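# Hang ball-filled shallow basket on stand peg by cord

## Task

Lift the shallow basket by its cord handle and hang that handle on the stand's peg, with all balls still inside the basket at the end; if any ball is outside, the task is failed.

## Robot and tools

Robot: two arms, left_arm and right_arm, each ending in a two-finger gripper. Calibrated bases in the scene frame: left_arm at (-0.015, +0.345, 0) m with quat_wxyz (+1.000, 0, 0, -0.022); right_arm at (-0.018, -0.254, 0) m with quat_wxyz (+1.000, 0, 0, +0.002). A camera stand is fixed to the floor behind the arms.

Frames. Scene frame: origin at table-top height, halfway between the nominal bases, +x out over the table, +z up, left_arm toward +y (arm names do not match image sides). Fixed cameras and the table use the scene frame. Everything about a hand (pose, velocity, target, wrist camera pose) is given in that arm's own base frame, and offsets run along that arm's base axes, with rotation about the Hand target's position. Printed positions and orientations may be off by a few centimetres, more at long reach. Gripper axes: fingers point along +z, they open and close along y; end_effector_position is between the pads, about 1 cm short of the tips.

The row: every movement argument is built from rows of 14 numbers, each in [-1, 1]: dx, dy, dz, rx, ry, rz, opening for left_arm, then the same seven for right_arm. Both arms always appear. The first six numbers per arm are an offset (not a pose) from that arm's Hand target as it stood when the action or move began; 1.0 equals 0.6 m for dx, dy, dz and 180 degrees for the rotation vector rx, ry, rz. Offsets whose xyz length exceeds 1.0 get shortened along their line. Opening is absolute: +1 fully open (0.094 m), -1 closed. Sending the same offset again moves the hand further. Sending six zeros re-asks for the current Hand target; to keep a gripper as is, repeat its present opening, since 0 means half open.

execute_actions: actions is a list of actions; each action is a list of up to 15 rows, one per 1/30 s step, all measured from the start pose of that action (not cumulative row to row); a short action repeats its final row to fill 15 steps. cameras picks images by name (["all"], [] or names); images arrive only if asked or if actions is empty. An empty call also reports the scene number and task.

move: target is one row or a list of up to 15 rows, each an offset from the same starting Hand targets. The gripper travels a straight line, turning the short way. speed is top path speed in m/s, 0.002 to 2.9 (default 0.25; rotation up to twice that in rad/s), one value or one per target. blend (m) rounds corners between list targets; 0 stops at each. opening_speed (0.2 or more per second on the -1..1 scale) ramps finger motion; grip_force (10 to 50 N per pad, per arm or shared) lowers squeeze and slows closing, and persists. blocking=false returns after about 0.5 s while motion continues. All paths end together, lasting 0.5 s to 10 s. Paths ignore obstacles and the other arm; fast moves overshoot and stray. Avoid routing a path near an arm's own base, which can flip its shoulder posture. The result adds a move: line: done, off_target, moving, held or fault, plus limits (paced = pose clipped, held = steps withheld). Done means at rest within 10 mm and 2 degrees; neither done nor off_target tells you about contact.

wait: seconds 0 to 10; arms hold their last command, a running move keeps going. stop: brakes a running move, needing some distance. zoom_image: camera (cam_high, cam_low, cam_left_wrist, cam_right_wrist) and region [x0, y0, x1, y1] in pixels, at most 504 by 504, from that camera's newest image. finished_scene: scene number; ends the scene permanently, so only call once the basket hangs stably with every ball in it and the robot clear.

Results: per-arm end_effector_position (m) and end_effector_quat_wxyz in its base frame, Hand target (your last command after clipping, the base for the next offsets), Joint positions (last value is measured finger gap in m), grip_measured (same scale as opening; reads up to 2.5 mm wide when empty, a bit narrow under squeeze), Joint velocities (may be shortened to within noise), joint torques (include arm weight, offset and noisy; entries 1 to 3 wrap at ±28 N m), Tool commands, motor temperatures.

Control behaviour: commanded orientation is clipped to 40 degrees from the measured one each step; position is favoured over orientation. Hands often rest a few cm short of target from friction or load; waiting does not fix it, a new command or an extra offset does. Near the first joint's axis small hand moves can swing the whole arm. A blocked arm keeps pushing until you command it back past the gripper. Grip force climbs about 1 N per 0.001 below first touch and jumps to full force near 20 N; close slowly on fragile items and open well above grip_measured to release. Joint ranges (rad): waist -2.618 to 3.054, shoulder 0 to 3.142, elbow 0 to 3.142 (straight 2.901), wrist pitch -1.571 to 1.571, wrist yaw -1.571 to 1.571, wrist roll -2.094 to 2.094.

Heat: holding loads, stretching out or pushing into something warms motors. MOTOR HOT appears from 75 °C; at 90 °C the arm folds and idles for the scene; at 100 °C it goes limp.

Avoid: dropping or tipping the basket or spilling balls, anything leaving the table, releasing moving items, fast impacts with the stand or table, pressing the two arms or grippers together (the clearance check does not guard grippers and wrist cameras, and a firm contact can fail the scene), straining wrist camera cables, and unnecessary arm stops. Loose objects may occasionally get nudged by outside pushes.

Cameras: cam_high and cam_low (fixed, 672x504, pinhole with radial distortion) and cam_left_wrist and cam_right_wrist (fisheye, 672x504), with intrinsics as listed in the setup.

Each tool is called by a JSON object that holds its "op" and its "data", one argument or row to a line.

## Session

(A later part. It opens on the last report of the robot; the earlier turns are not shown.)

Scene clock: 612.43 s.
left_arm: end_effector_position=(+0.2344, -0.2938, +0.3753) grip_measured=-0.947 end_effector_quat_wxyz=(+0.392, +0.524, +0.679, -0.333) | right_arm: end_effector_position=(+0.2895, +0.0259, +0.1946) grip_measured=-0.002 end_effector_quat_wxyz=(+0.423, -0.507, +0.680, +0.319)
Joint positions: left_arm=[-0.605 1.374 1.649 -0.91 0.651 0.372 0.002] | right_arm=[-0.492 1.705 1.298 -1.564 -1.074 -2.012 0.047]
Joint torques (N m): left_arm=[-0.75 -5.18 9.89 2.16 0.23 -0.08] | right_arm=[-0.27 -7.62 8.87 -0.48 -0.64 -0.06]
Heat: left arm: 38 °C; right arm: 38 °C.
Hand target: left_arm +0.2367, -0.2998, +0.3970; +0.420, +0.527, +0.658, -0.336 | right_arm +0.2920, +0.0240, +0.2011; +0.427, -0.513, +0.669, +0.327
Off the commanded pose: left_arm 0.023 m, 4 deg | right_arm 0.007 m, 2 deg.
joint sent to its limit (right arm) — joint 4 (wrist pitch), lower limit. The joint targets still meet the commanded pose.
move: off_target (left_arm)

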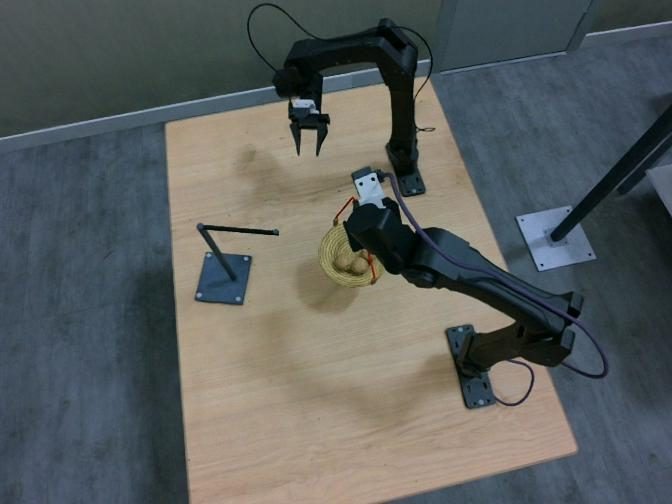

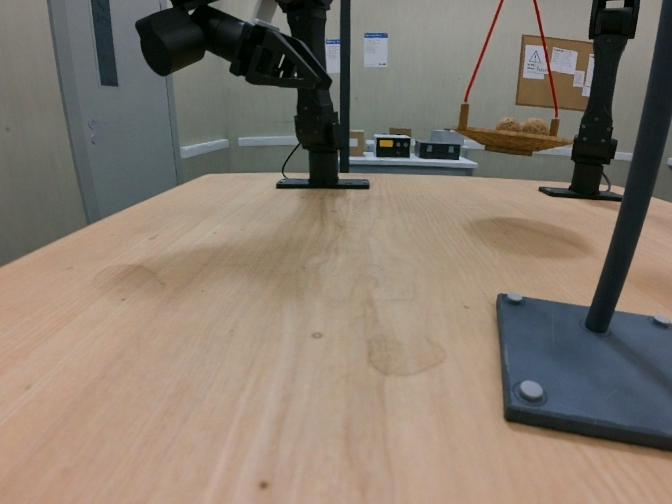

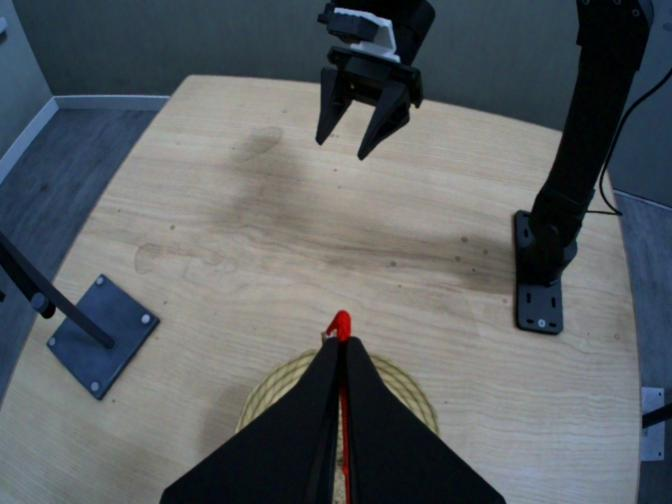

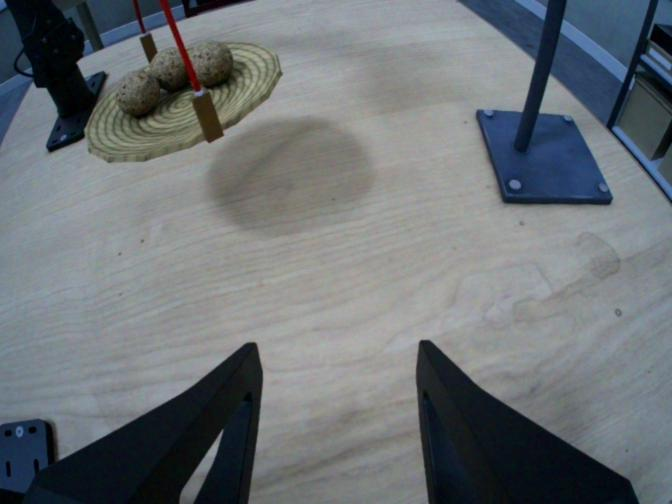

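{"op": "move", "data": {
  "target": [0.175,0.02,0.02,0,0,0,-1,0,0,0,0,0,0,0],
  "cameras": ["all"],
  "speed": 0.07
}}

{"op": "zoom_image", "data": {
  "camera": "cam_low",
  "region": [400, 0, 672, 250]
}}

{"op": "zoom_image", "data": {
  "camera": "cam_high",
  "region": [180, 170, 420, 350]
}}

Scene clock: 622.63 s.
left_arm: end_effector_position=(+0.3415, -0.2863, +0.4002) grip_measured=-0.947 end_effector_quat_wxyz=(+0.413, +0.521, +0.671, -0.329) | right_arm: end_effector_position=(+0.2895, +0.0259, +0.1946) grip_measured=-0.002 end_effector_quat_wxyz=(+0.423, -0.507, +0.680, +0.319)
Joint positions: left_arm=[-0.405 1.764 2.146 -1.071 0.8 0.521 0.002] | right_arm=[-0.492 1.705 1.298 -1.564 -1.074 -2.012 0.047]
Joint torques (N m): left_arm=[0.64 -8.39 9.09 1.6 0.49 0.09] | right_arm=[-0.27 -7.64 8.85 -0.48 -0.66 -0.06]
Heat: left arm: 39 °C; right arm: 38 °C.
Hand target: left_arm +0.3416, -0.2877, +0.4091; +0.420, +0.527, +0.658, -0.336 | right_arm +0.2920, +0.0240, +0.2011; +0.427, -0.513, +0.669, +0.327
Off the commanded pose: left_arm 0.009 m, 2 deg | right_arm 0.007 m, 2 deg.
joint sent to its limit (right arm) — joint 4 (wrist pitch), lower limit. The joint targets still meet the commanded pose.
move: done

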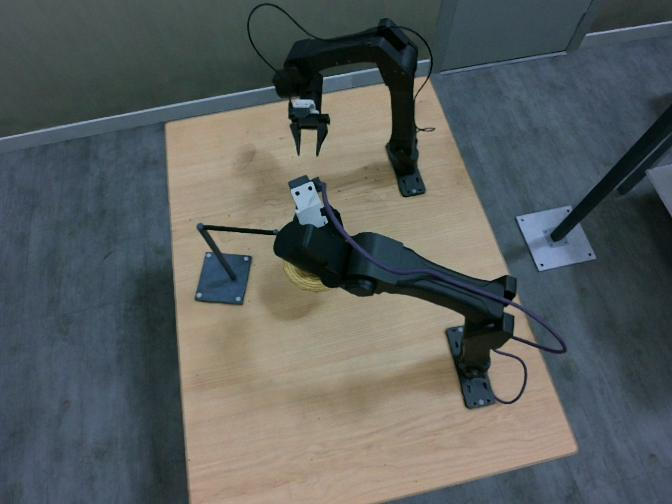

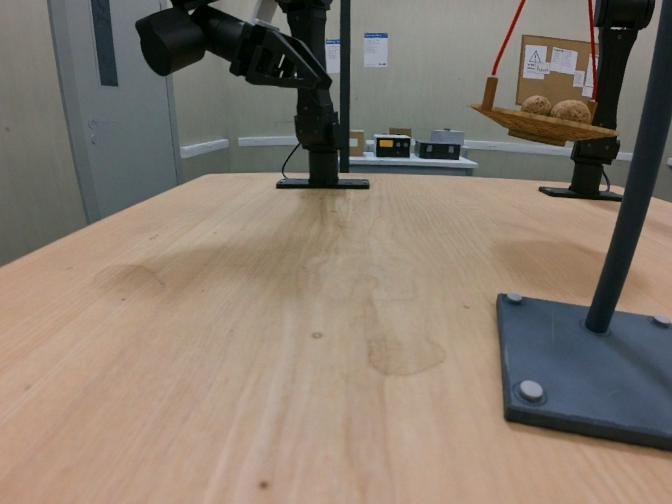

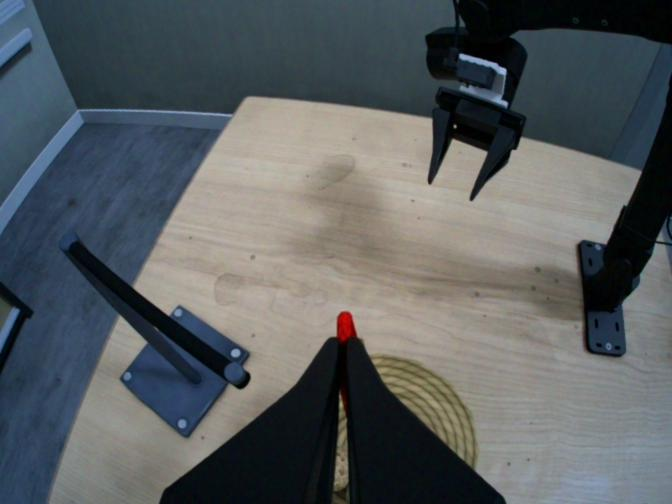

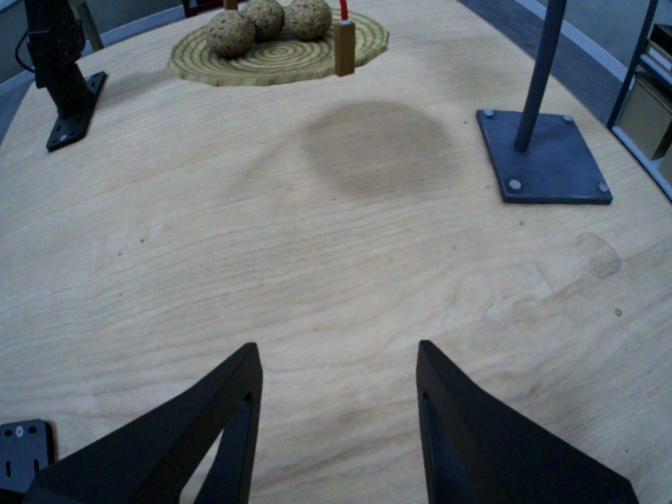

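Scaled by 1.853 from the camera's 672x504 image, which has a finer 960x720 frame.

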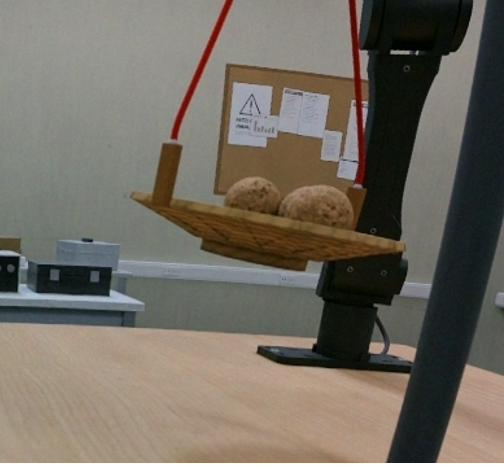

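Scaled by 2.100 from the camera's 672x504 image, which has a finer 960x720 frame.

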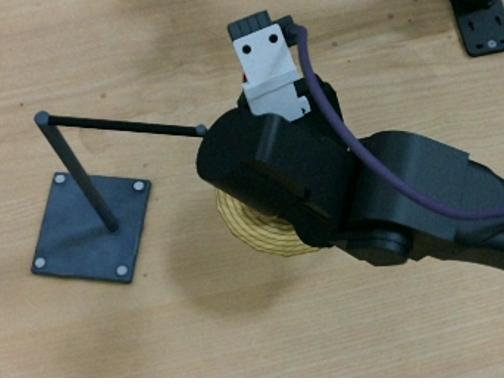

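{"op": "move", "data": {
  "target": [0.119,-0.019,-0.017,0,0,0,-1,0,0,0,0,0,0,0],
  "cameras": ["all"],
  "speed": 0.05
}}

{"op": "zoom_image", "data": {
  "camera": "cam_low",
  "region": [400, 0, 672, 250]
}}

{"op": "zoom_image", "data": {
  "camera": "cam_high",
  "region": [180, 170, 420, 350]
}}

{"op": "zoom_image", "data": {
  "camera": "cam_left_wrist",
  "region": [150, 260, 470, 500]
}}

{"op": "zoom_image", "data": {
  "camera": "cam_right_wrist",
  "region": [200, 0, 672, 250]
}}

Scene clock: 637.20 s.
left_arm: end_effector_position=(+0.4115, -0.2986, +0.3969) grip_measured=-0.947 end_effector_quat_wxyz=(+0.422, +0.520, +0.666, -0.328) | right_arm: end_effector_position=(+0.2895, +0.0259, +0.1946) grip_measured=-0.002 end_effector_quat_wxyz=(+0.423, -0.507, +0.680, +0.319)
Joint positions: left_arm=[-0.364 2.163 2.725 -1.25 0.832 0.549 0.002] | right_arm=[-0.492 1.705 1.298 -1.564 -1.074 -2.012 0.047]
Joint torques (N m): left_arm=[0.72 -11.22 8.1 1.56 0.53 0.09] | right_arm=[-0.25 -7.62 8.84 -0.48 -0.65 -0.06]
Heat: left arm: 39 °C; right arm: 38 °C.
Hand target: left_arm +0.4130, -0.2991, +0.3989; +0.420, +0.527, +0.658, -0.336 | right_arm +0.2920, +0.0240, +0.2011; +0.427, -0.513, +0.669, +0.327
Off the commanded pose: left_arm 0.003 m, 2 deg | right_arm 0.007 m, 2 deg.
joint sent to its limit (right arm) — joint 4 (wrist pitch), lower limit. The joint targets still meet the commanded pose.
move: done

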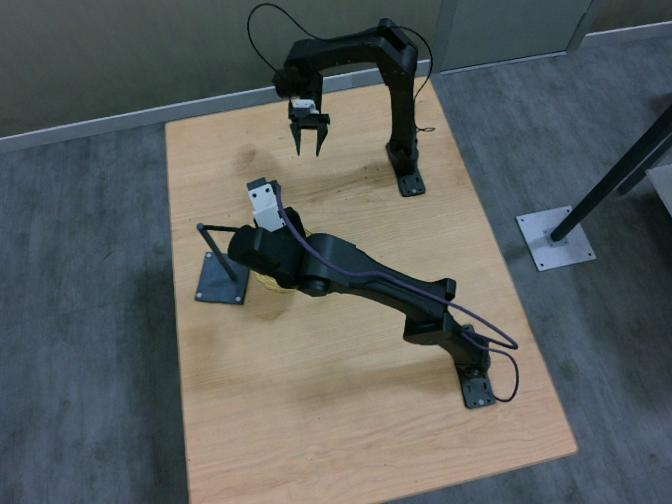

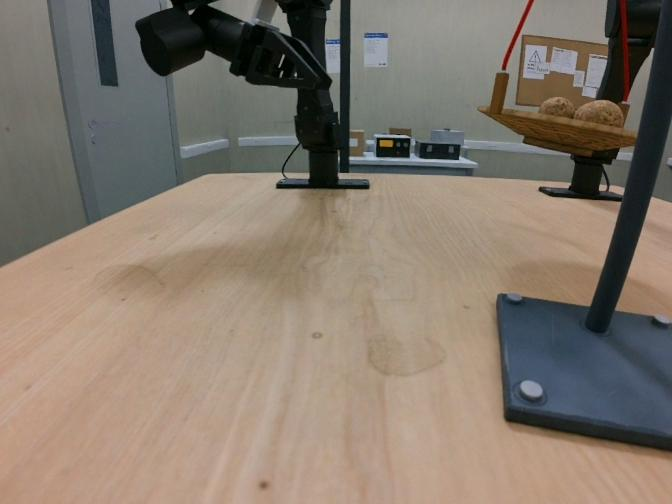

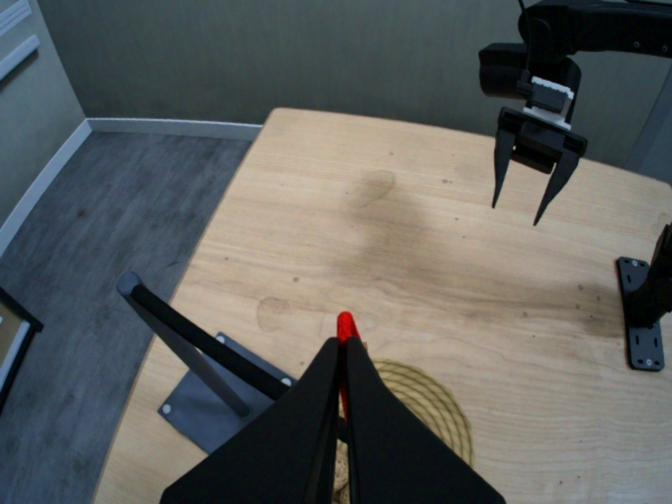

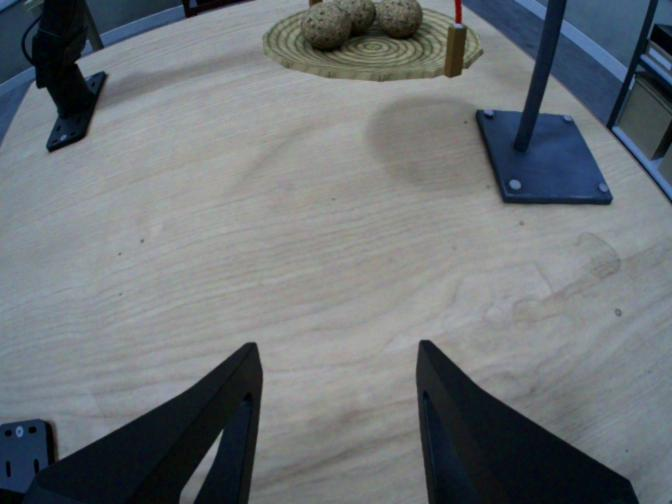

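Scaled by 1.853 from the camera's 672x504 image, which has a finer 960x720 frame.

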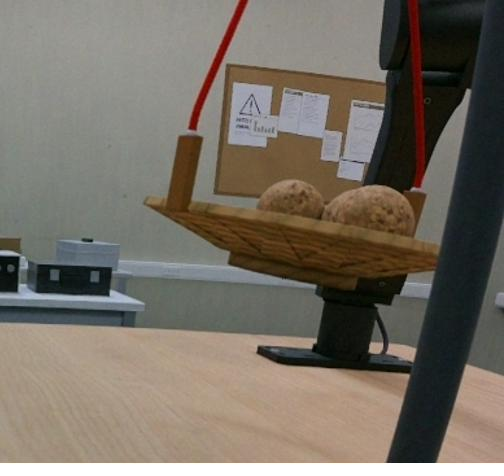

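Scaled by 2.100 from the camera's 672x504 image, which has a finer 960x720 frame.

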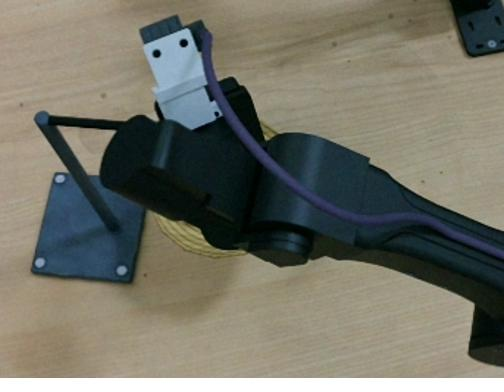

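Scaled by 1.575 from the camera's 672x504 image, which has a finer 960x720 frame.

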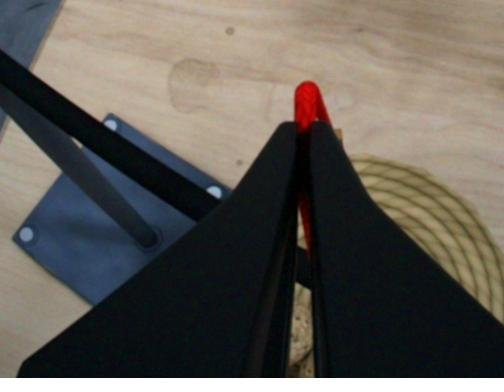

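Scaled by 1.068 from the camera's 672x504 image, which has a finer 960x720 frame.

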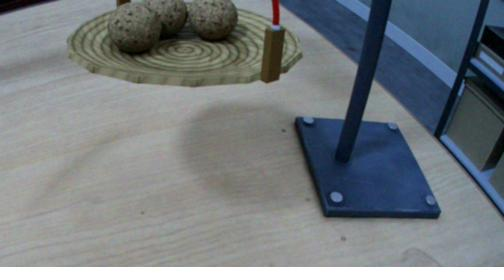

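{"op": "zoom_image", "data": {
  "camera": "cam_left_wrist",
  "region": [300, 370, 380, 504]
}}

{"op": "zoom_image", "data": {
  "camera": "cam_left_wrist",
  "region": [310, 300, 380, 370]
}}

Scaled by 3.761 from the camera's 672x504 image, which has a finer 960x720 frame.

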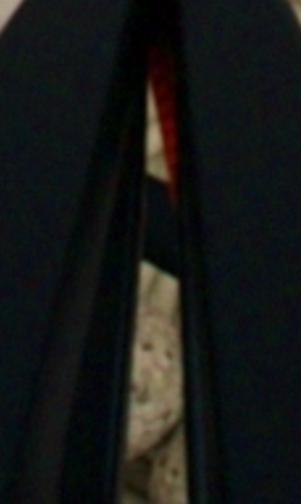

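Scaled by 7.200 from the camera's 672x504 image, which has a finer 960x720 frame.

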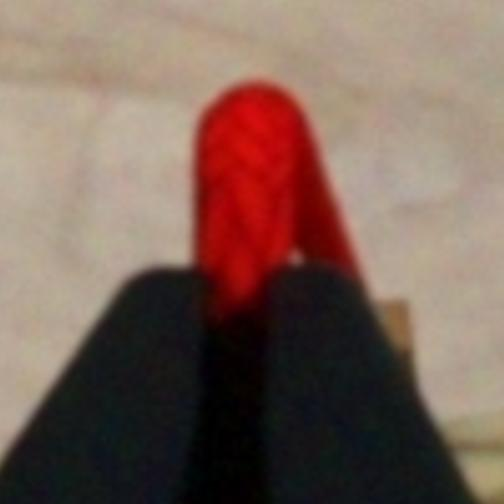

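{"op": "move", "data": {
  "target": [
    [0.013,0.005,0,0,0,0,-1,0,0,0,0,0,0,0],
    [0.013,0.005,-0.05,0,0,0,-1,0,0,0,0,0,0,0]
  ],
  "cameras": ["all"],
  "speed": 0.04
}}

{"op": "zoom_image", "data": {
  "camera": "cam_left_wrist",
  "region": [240, 280, 440, 504]
}}

{"op": "zoom_image", "data": {
  "camera": "cam_left_wrist",
  "region": [300, 370, 380, 504]
}}

{"op": "zoom_image", "data": {
  "camera": "cam_low",
  "region": [400, 0, 672, 250]
}}

Scene clock: 668.97 s.
left_arm: end_effector_position=(+0.4295, -0.2978, +0.3441) grip_measured=-0.947 end_effector_quat_wxyz=(+0.394, +0.524, +0.679, -0.331) | right_arm: end_effector_position=(+0.2895, +0.0259, +0.1946) grip_measured=-0.002 end_effector_quat_wxyz=(+0.423, -0.507, +0.680, +0.319)
Joint positions: left_arm=[-0.348 2.118 2.441 -1.108 0.843 0.599 0.002] | right_arm=[-0.492 1.705 1.298 -1.564 -1.074 -2.012 0.047]
Joint torques (N m): left_arm=[0.44 -18.47 5.49 1.84 0.54 -0.08] | right_arm=[-0.28 -7.62 8.87 -0.49 -0.66 -0.06]
Heat: left arm: 37 °C; right arm: 38 °C.
Hand target: left_arm +0.4209, -0.2961, +0.3690; +0.420, +0.527, +0.658, -0.336 | right_arm +0.2920, +0.0240, +0.2011; +0.427, -0.513, +0.669, +0.327
Off the commanded pose: left_arm 0.026 m, 4 deg | right_arm 0.007 m, 2 deg.
joint sent to its limit (right arm) — joint 4 (wrist pitch), lower limit. The joint targets still meet the commanded pose.
move: off_target (left_arm)

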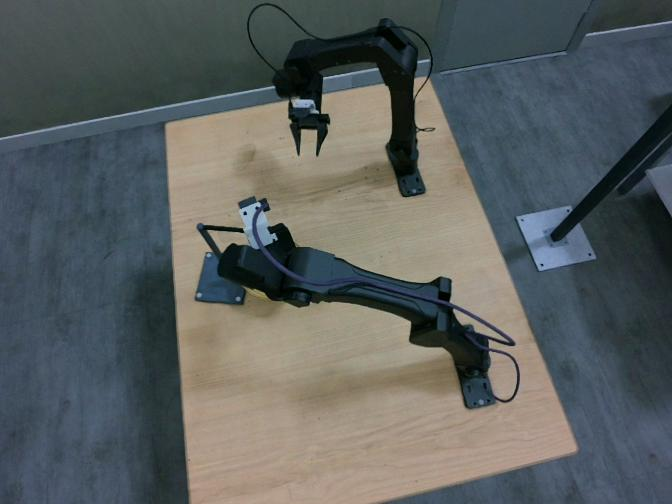

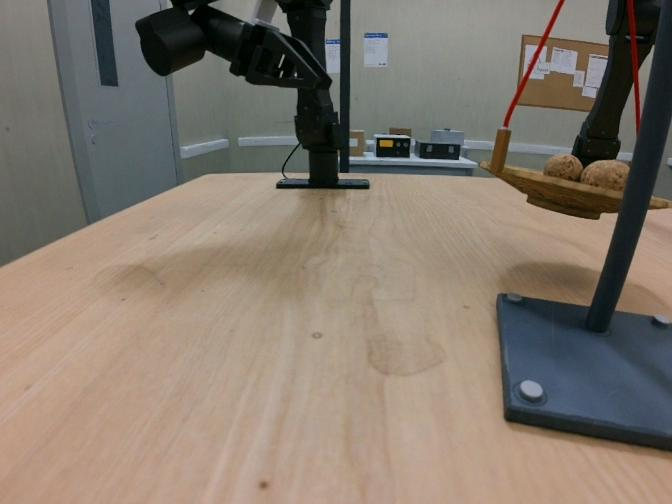

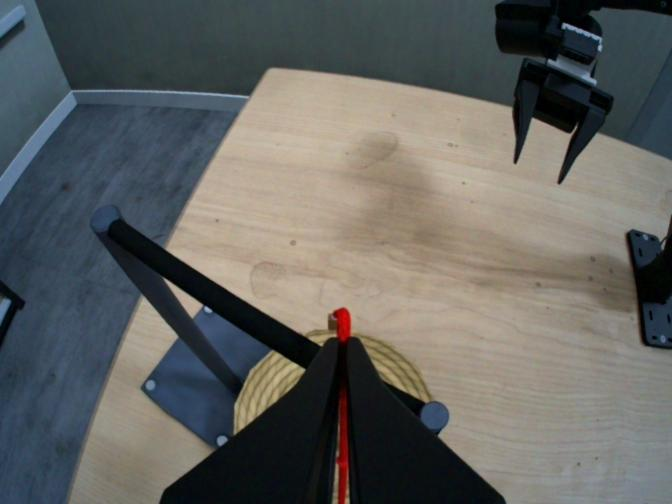

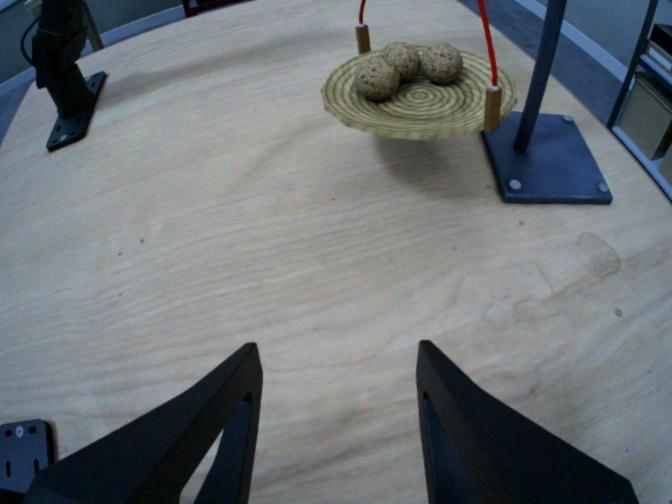

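Scaled by 2.250 from the camera's 672x504 image, which has a finer 960x720 frame.

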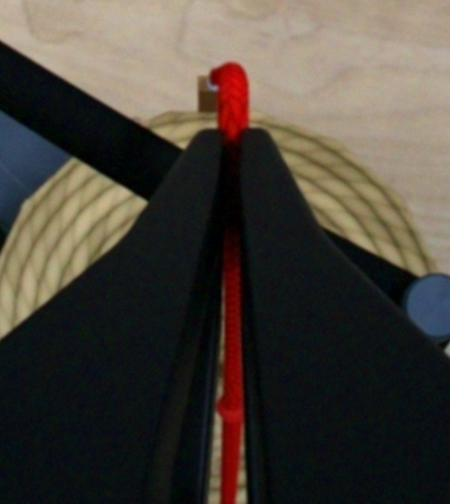

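Scaled by 3.761 from the camera's 672x504 image, which has a finer 960x720 frame.

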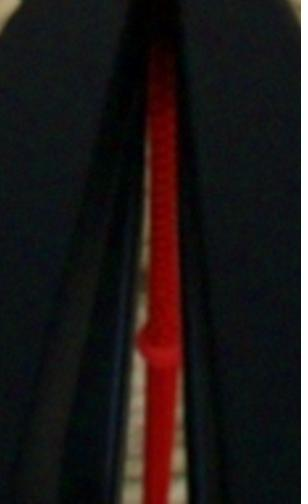

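Scaled by 1.853 from the camera's 672x504 image, which has a finer 960x720 frame.

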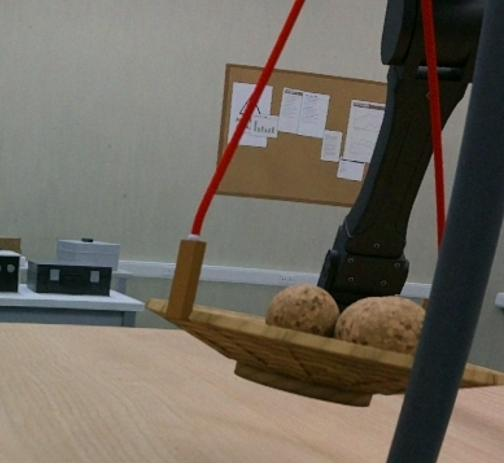

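{"op": "move", "data": {
  "target": [-0.015,0.005,-0.024,0,0,0,-1,0,0,0,0,0,0,0],
  "cameras": ["cam_left_wrist","cam_right_wrist"],
  "speed": 0.03
}}

{"op": "zoom_image", "data": {
  "camera": "cam_left_wrist",
  "region": [240, 280, 440, 504]
}}

Scene clock: 678.00 s.
left_arm: end_effector_position=(+0.4203, -0.2943, +0.3316) grip_measured=-0.947 end_effector_quat_wxyz=(+0.396, +0.523, +0.678, -0.331) | right_arm: end_effector_position=(+0.2895, +0.0259, +0.1946) grip_measured=-0.002 end_effector_quat_wxyz=(+0.423, -0.507, +0.680, +0.319)
Joint positions: left_arm=[-0.347 2.01 2.213 -0.983 0.843 0.598 0.002] | right_arm=[-0.492 1.705 1.298 -1.564 -1.074 -2.012 0.047]
Joint torques (N m): left_arm=[0.36 -17.62 5.75 1.82 0.54 -0.07] | right_arm=[-0.28 -7.62 8.87 -0.47 -0.65 -0.06]
Motor temperatures (°C): left_arm=[25 40 36 33 26 22 26] | right_arm=[25 31 38 30 29 25 25]
Heat: left arm: 40 °C; right arm: 38 °C.
Hand target: left_arm +0.4119, -0.2931, +0.3544; +0.420, +0.527, +0.658, -0.336 | right_arm +0.2920, +0.0240, +0.2011; +0.427, -0.513, +0.669, +0.327
Off the commanded pose: left_arm 0.025 m, 4 deg | right_arm 0.007 m, 2 deg.
joint sent to its limit (right arm) — joint 4 (wrist pitch), lower limit. The joint targets still meet the commanded pose.
move: off_target (left_arm)
Images, in order (width x height): cam_left_wrist 672x504, cam_right_wrist 672x504.

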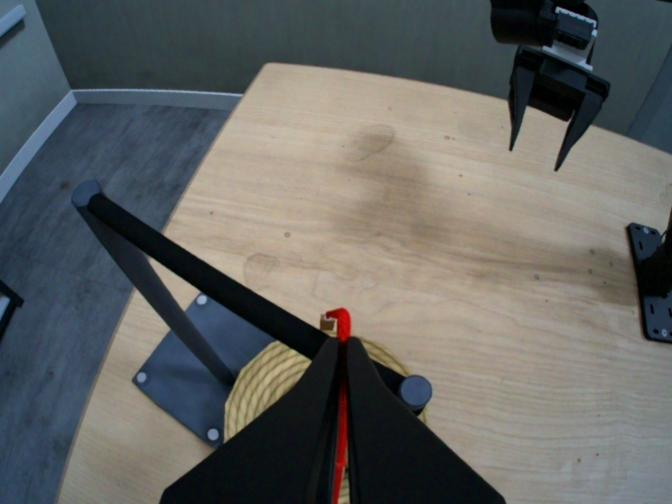

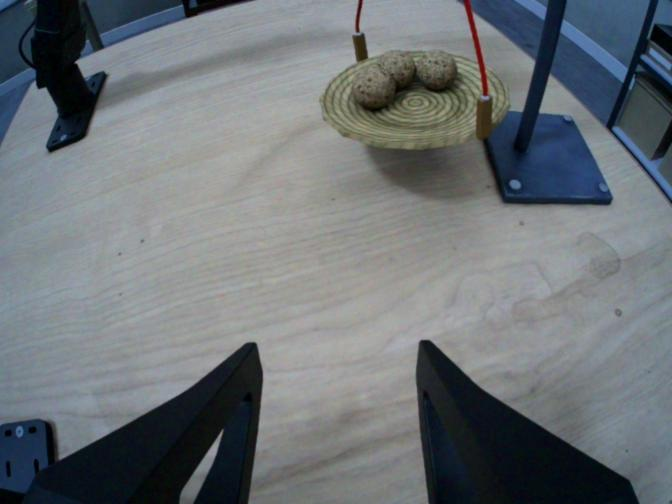

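Scaled by 2.250 from the camera's 672x504 image, which has a finer 960x720 frame.

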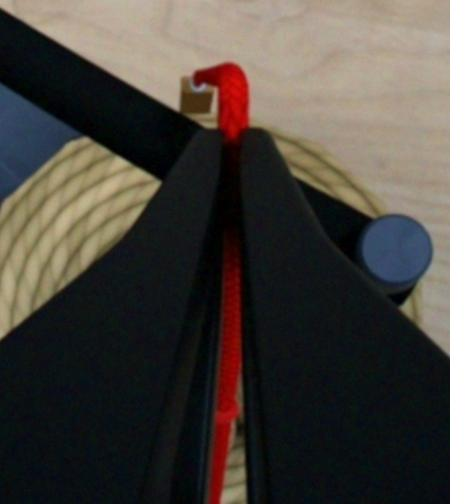

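{"op": "move", "data": {
  "target": [0,0,0,0,0,0,-0.7,0,0,0,0,0,0,0],
  "cameras": ["all"],
  "opening_speed": 0.2
}}

{"op": "zoom_image", "data": {
  "camera": "cam_left_wrist",
  "region": [240, 280, 440, 504]
}}

{"op": "zoom_image", "data": {
  "camera": "cam_low",
  "region": [400, 0, 672, 250]
}}

Scene clock: 684.13 s.
left_arm: end_effector_position=(+0.4198, -0.2955, +0.3420) grip_measured=-0.702 end_effector_quat_wxyz=(+0.410, +0.526, +0.667, -0.331) | right_arm: end_effector_position=(+0.2895, +0.0259, +0.1946) grip_measured=-0.002 end_effector_quat_wxyz=(+0.423, -0.507, +0.680, +0.319)
Joint positions: left_arm=[-0.347 1.999 2.213 -0.956 0.854 0.594 0.014] | right_arm=[-0.492 1.705 1.298 -1.564 -1.074 -2.012 0.047]
Joint torques (N m): left_arm=[0.31 -16.32 5.64 1.66 0.43 -0.07] | right_arm=[-0.27 -7.62 8.9 -0.48 -0.65 -0.06]
Heat: left arm: 41 °C; right arm: 39 °C.
Hand target: left_arm +0.4118, -0.2931, +0.3546; +0.420, +0.527, +0.658, -0.336 | right_arm +0.2920, +0.0240, +0.2011; +0.427, -0.513, +0.669, +0.327
Off the commanded pose: left_arm 0.015 m, 2 deg | right_arm 0.007 m, 2 deg.
joint sent to its limit (right arm) — joint 4 (wrist pitch), lower limit. The joint targets still meet the commanded pose.
move: off_target (left_arm)

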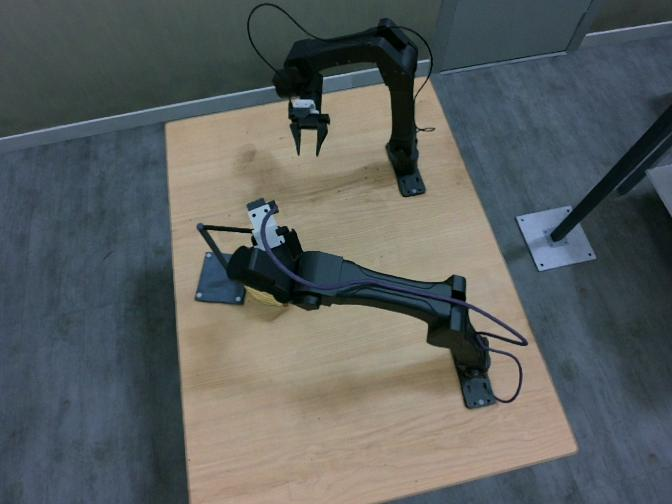

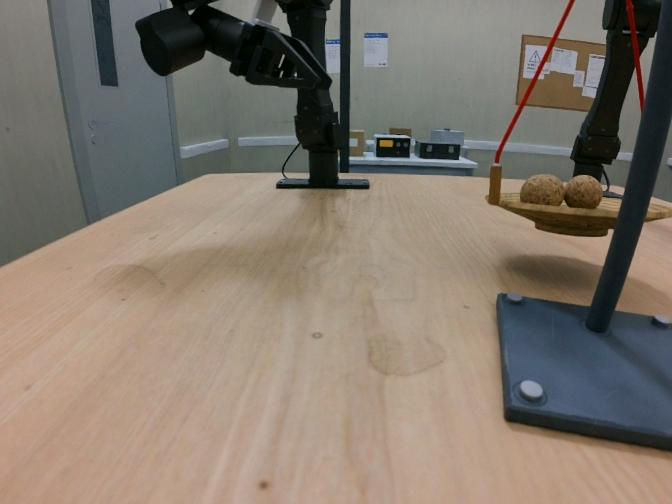

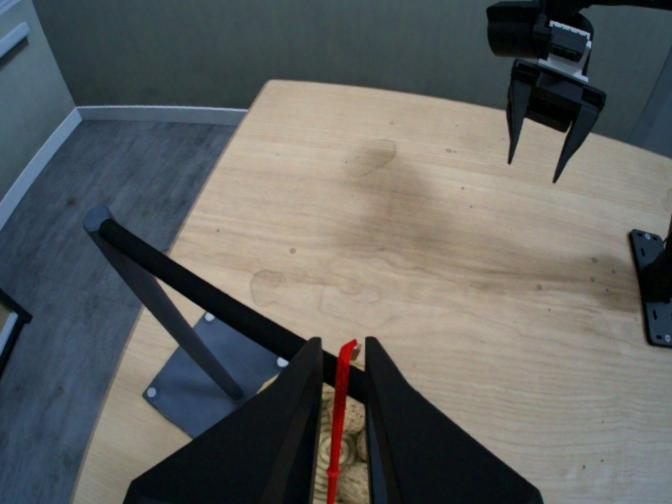

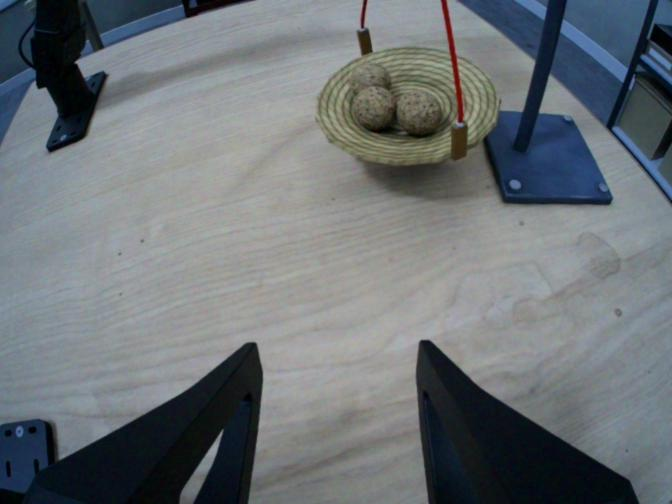

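Scaled by 2.250 from the camera's 672x504 image, which has a finer 960x720 frame.

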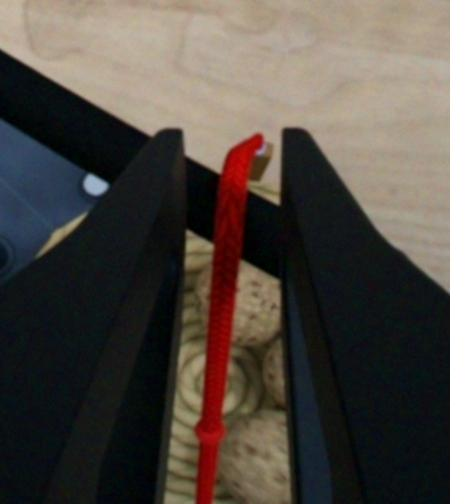

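Scaled by 1.853 from the camera's 672x504 image, which has a finer 960x720 frame.

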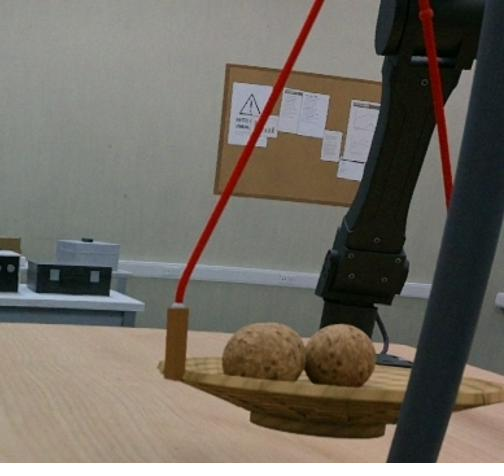

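{"op": "move", "data": {
  "target": [
    [0,0,0,0,0,0,-0.5,0,0,0,0,0,0,0],
    [0,0.0,0.1,0,0,0,-0.5,0,0,0,0,0,0,0]
  ],
  "cameras": ["cam_left_wrist","cam_right_wrist"],
  "speed": 0.06,
  "opening_speed": 0.3
}}

Scene clock: 689.70 s.
left_arm: end_effector_position=(+0.4096, -0.2921, +0.4244) grip_measured=-0.502 end_effector_quat_wxyz=(+0.456, +0.519, +0.646, -0.326) | right_arm: end_effector_position=(+0.2895, +0.0259, +0.1946) grip_measured=-0.002 end_effector_quat_wxyz=(+0.423, -0.507, +0.680, +0.319)
Joint positions: left_arm=[-0.347 2.184 2.84 -1.261 0.856 0.537 0.023] | right_arm=[-0.492 1.705 1.298 -1.564 -1.074 -2.012 0.047]
Joint torques (N m): left_arm=[0.27 -10.24 7.05 1.36 0.35 -0.08] | right_arm=[-0.25 -7.64 8.85 -0.48 -0.65 -0.05]
Heat: left arm: 40 °C; right arm: 39 °C.
Hand target: left_arm +0.4119, -0.2931, +0.4144; +0.420, +0.527, +0.658, -0.336 | right_arm +0.2920, +0.0240, +0.2011; +0.427, -0.513, +0.669, +0.327
Off the commanded pose: left_arm 0.010 m, 5 deg | right_arm 0.007 m, 2 deg.
joint sent to its limit (right arm) — joint 4 (wrist pitch), lower limit. The joint targets still meet the commanded pose.
move: off_target (left_arm)
Images, in order (width x height): cam_left_wrist 672x504, cam_right_wrist 672x504.

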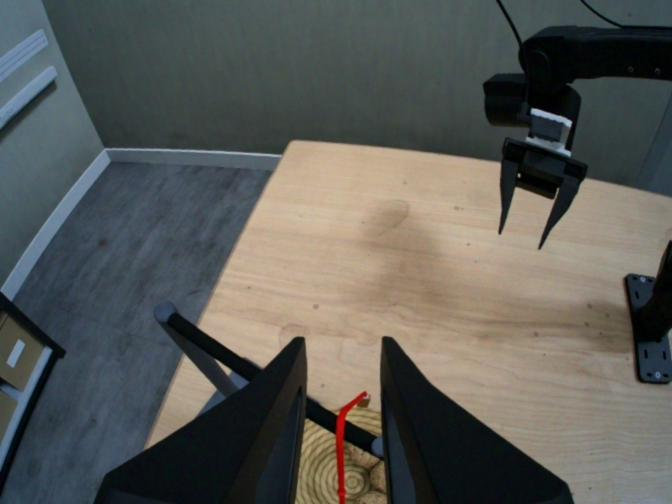

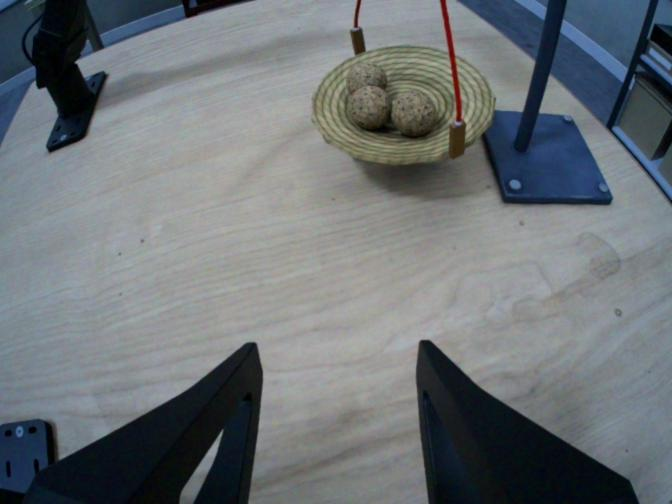

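{"op": "move", "data": {
  "target": [
    [-0.05,0.2,0.08,0,0,0,-0.5,0,0,0,0,0,0,0],
    [-0.2,0.4,0.08,0,0,0,-0.5,0,0,0,0,0,0,0]
  ],
  "cameras": ["all"],
  "speed": 0.15,
  "blend": [0.03,0]
}}

{"op": "zoom_image", "data": {
  "camera": "cam_high",
  "region": [180, 190, 330, 310]
}}

{"op": "zoom_image", "data": {
  "camera": "cam_right_wrist",
  "region": [200, 0, 600, 220]
}}

Scene clock: 695.93 s.
left_arm: end_effector_position=(+0.2976, -0.0520, +0.4623) grip_measured=-0.502 end_effector_quat_wxyz=(+0.565, +0.417, +0.668, -0.247) | right_arm: end_effector_position=(+0.2895, +0.0259, +0.1946) grip_measured=-0.002 end_effector_quat_wxyz=(+0.423, -0.507, +0.680, +0.319)
Joint positions: left_arm=[0.431 1.513 2.076 -1.537 1.276 1.1 0.023] | right_arm=[-0.492 1.705 1.298 -1.564 -1.074 -2.012 0.047]
Joint torques (N m): left_arm=[0.68 -6.31 4.07 0.87 0.56 0.08] | right_arm=[-0.27 -7.62 8.87 -0.48 -0.65 -0.06]
Heat: left arm: 39 °C; right arm: 39 °C.
Hand target: left_arm +0.2918, -0.0532, +0.4624; +0.420, +0.527, +0.658, -0.337 | right_arm +0.2920, +0.0240, +0.2011; +0.427, -0.513, +0.669, +0.327
Off the commanded pose: left_arm 0.006 m, 23 deg | right_arm 0.007 m, 2 deg.
joint sent to its limit (left arm) — joint 4 (wrist pitch), lower limit. The joint targets are off in orientation, not in position.
joint sent to its limit (right arm) — joint 4 (wrist pitch), lower limit. The joint targets still meet the commanded pose.
move: off_target (left_arm)

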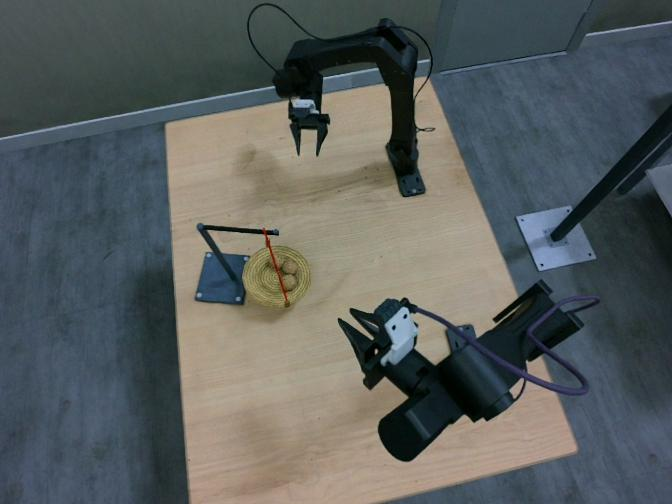

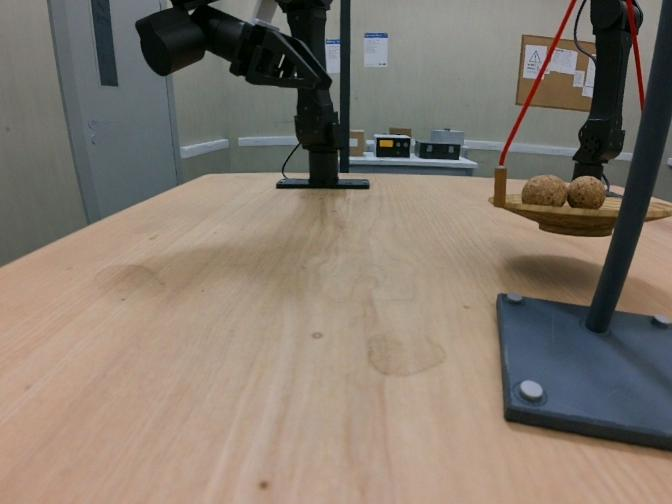

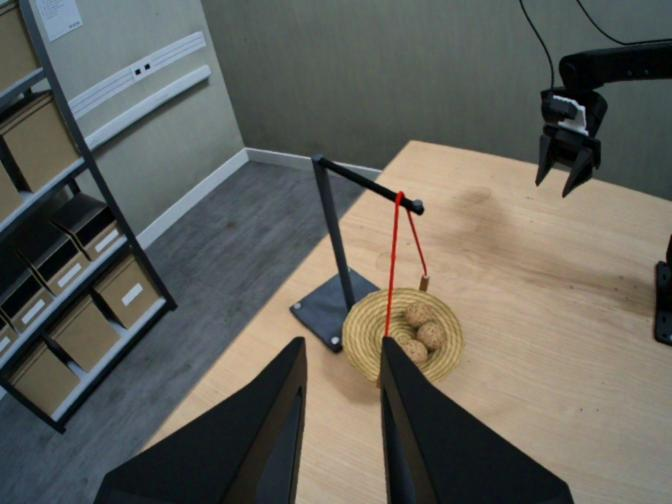

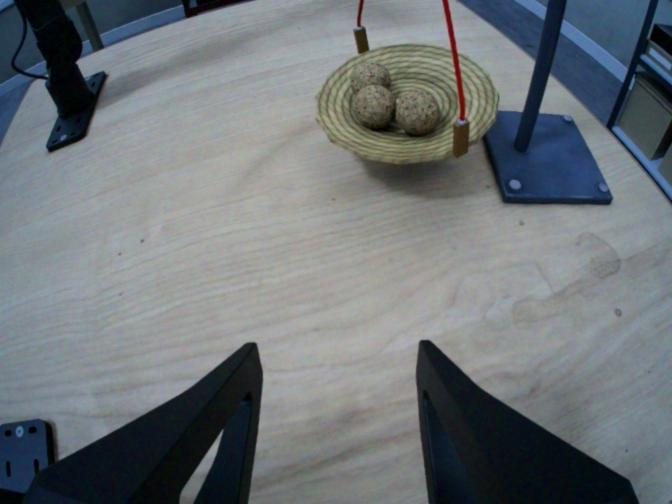

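Scaled by 3.360 from the camera's 672x504 image, which has a finer 960x720 frame.

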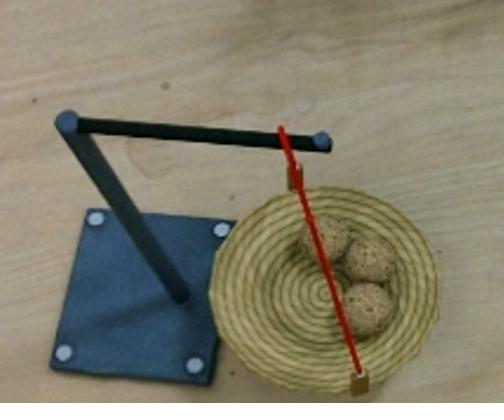

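Scaled by 1.260 from the camera's 672x504 image, which has a finer 960x720 frame.

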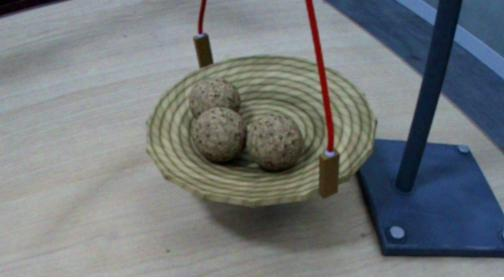

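{"op": "finished_scene", "data": {
  "scene": 1
}}

The scene is finished: the task was done.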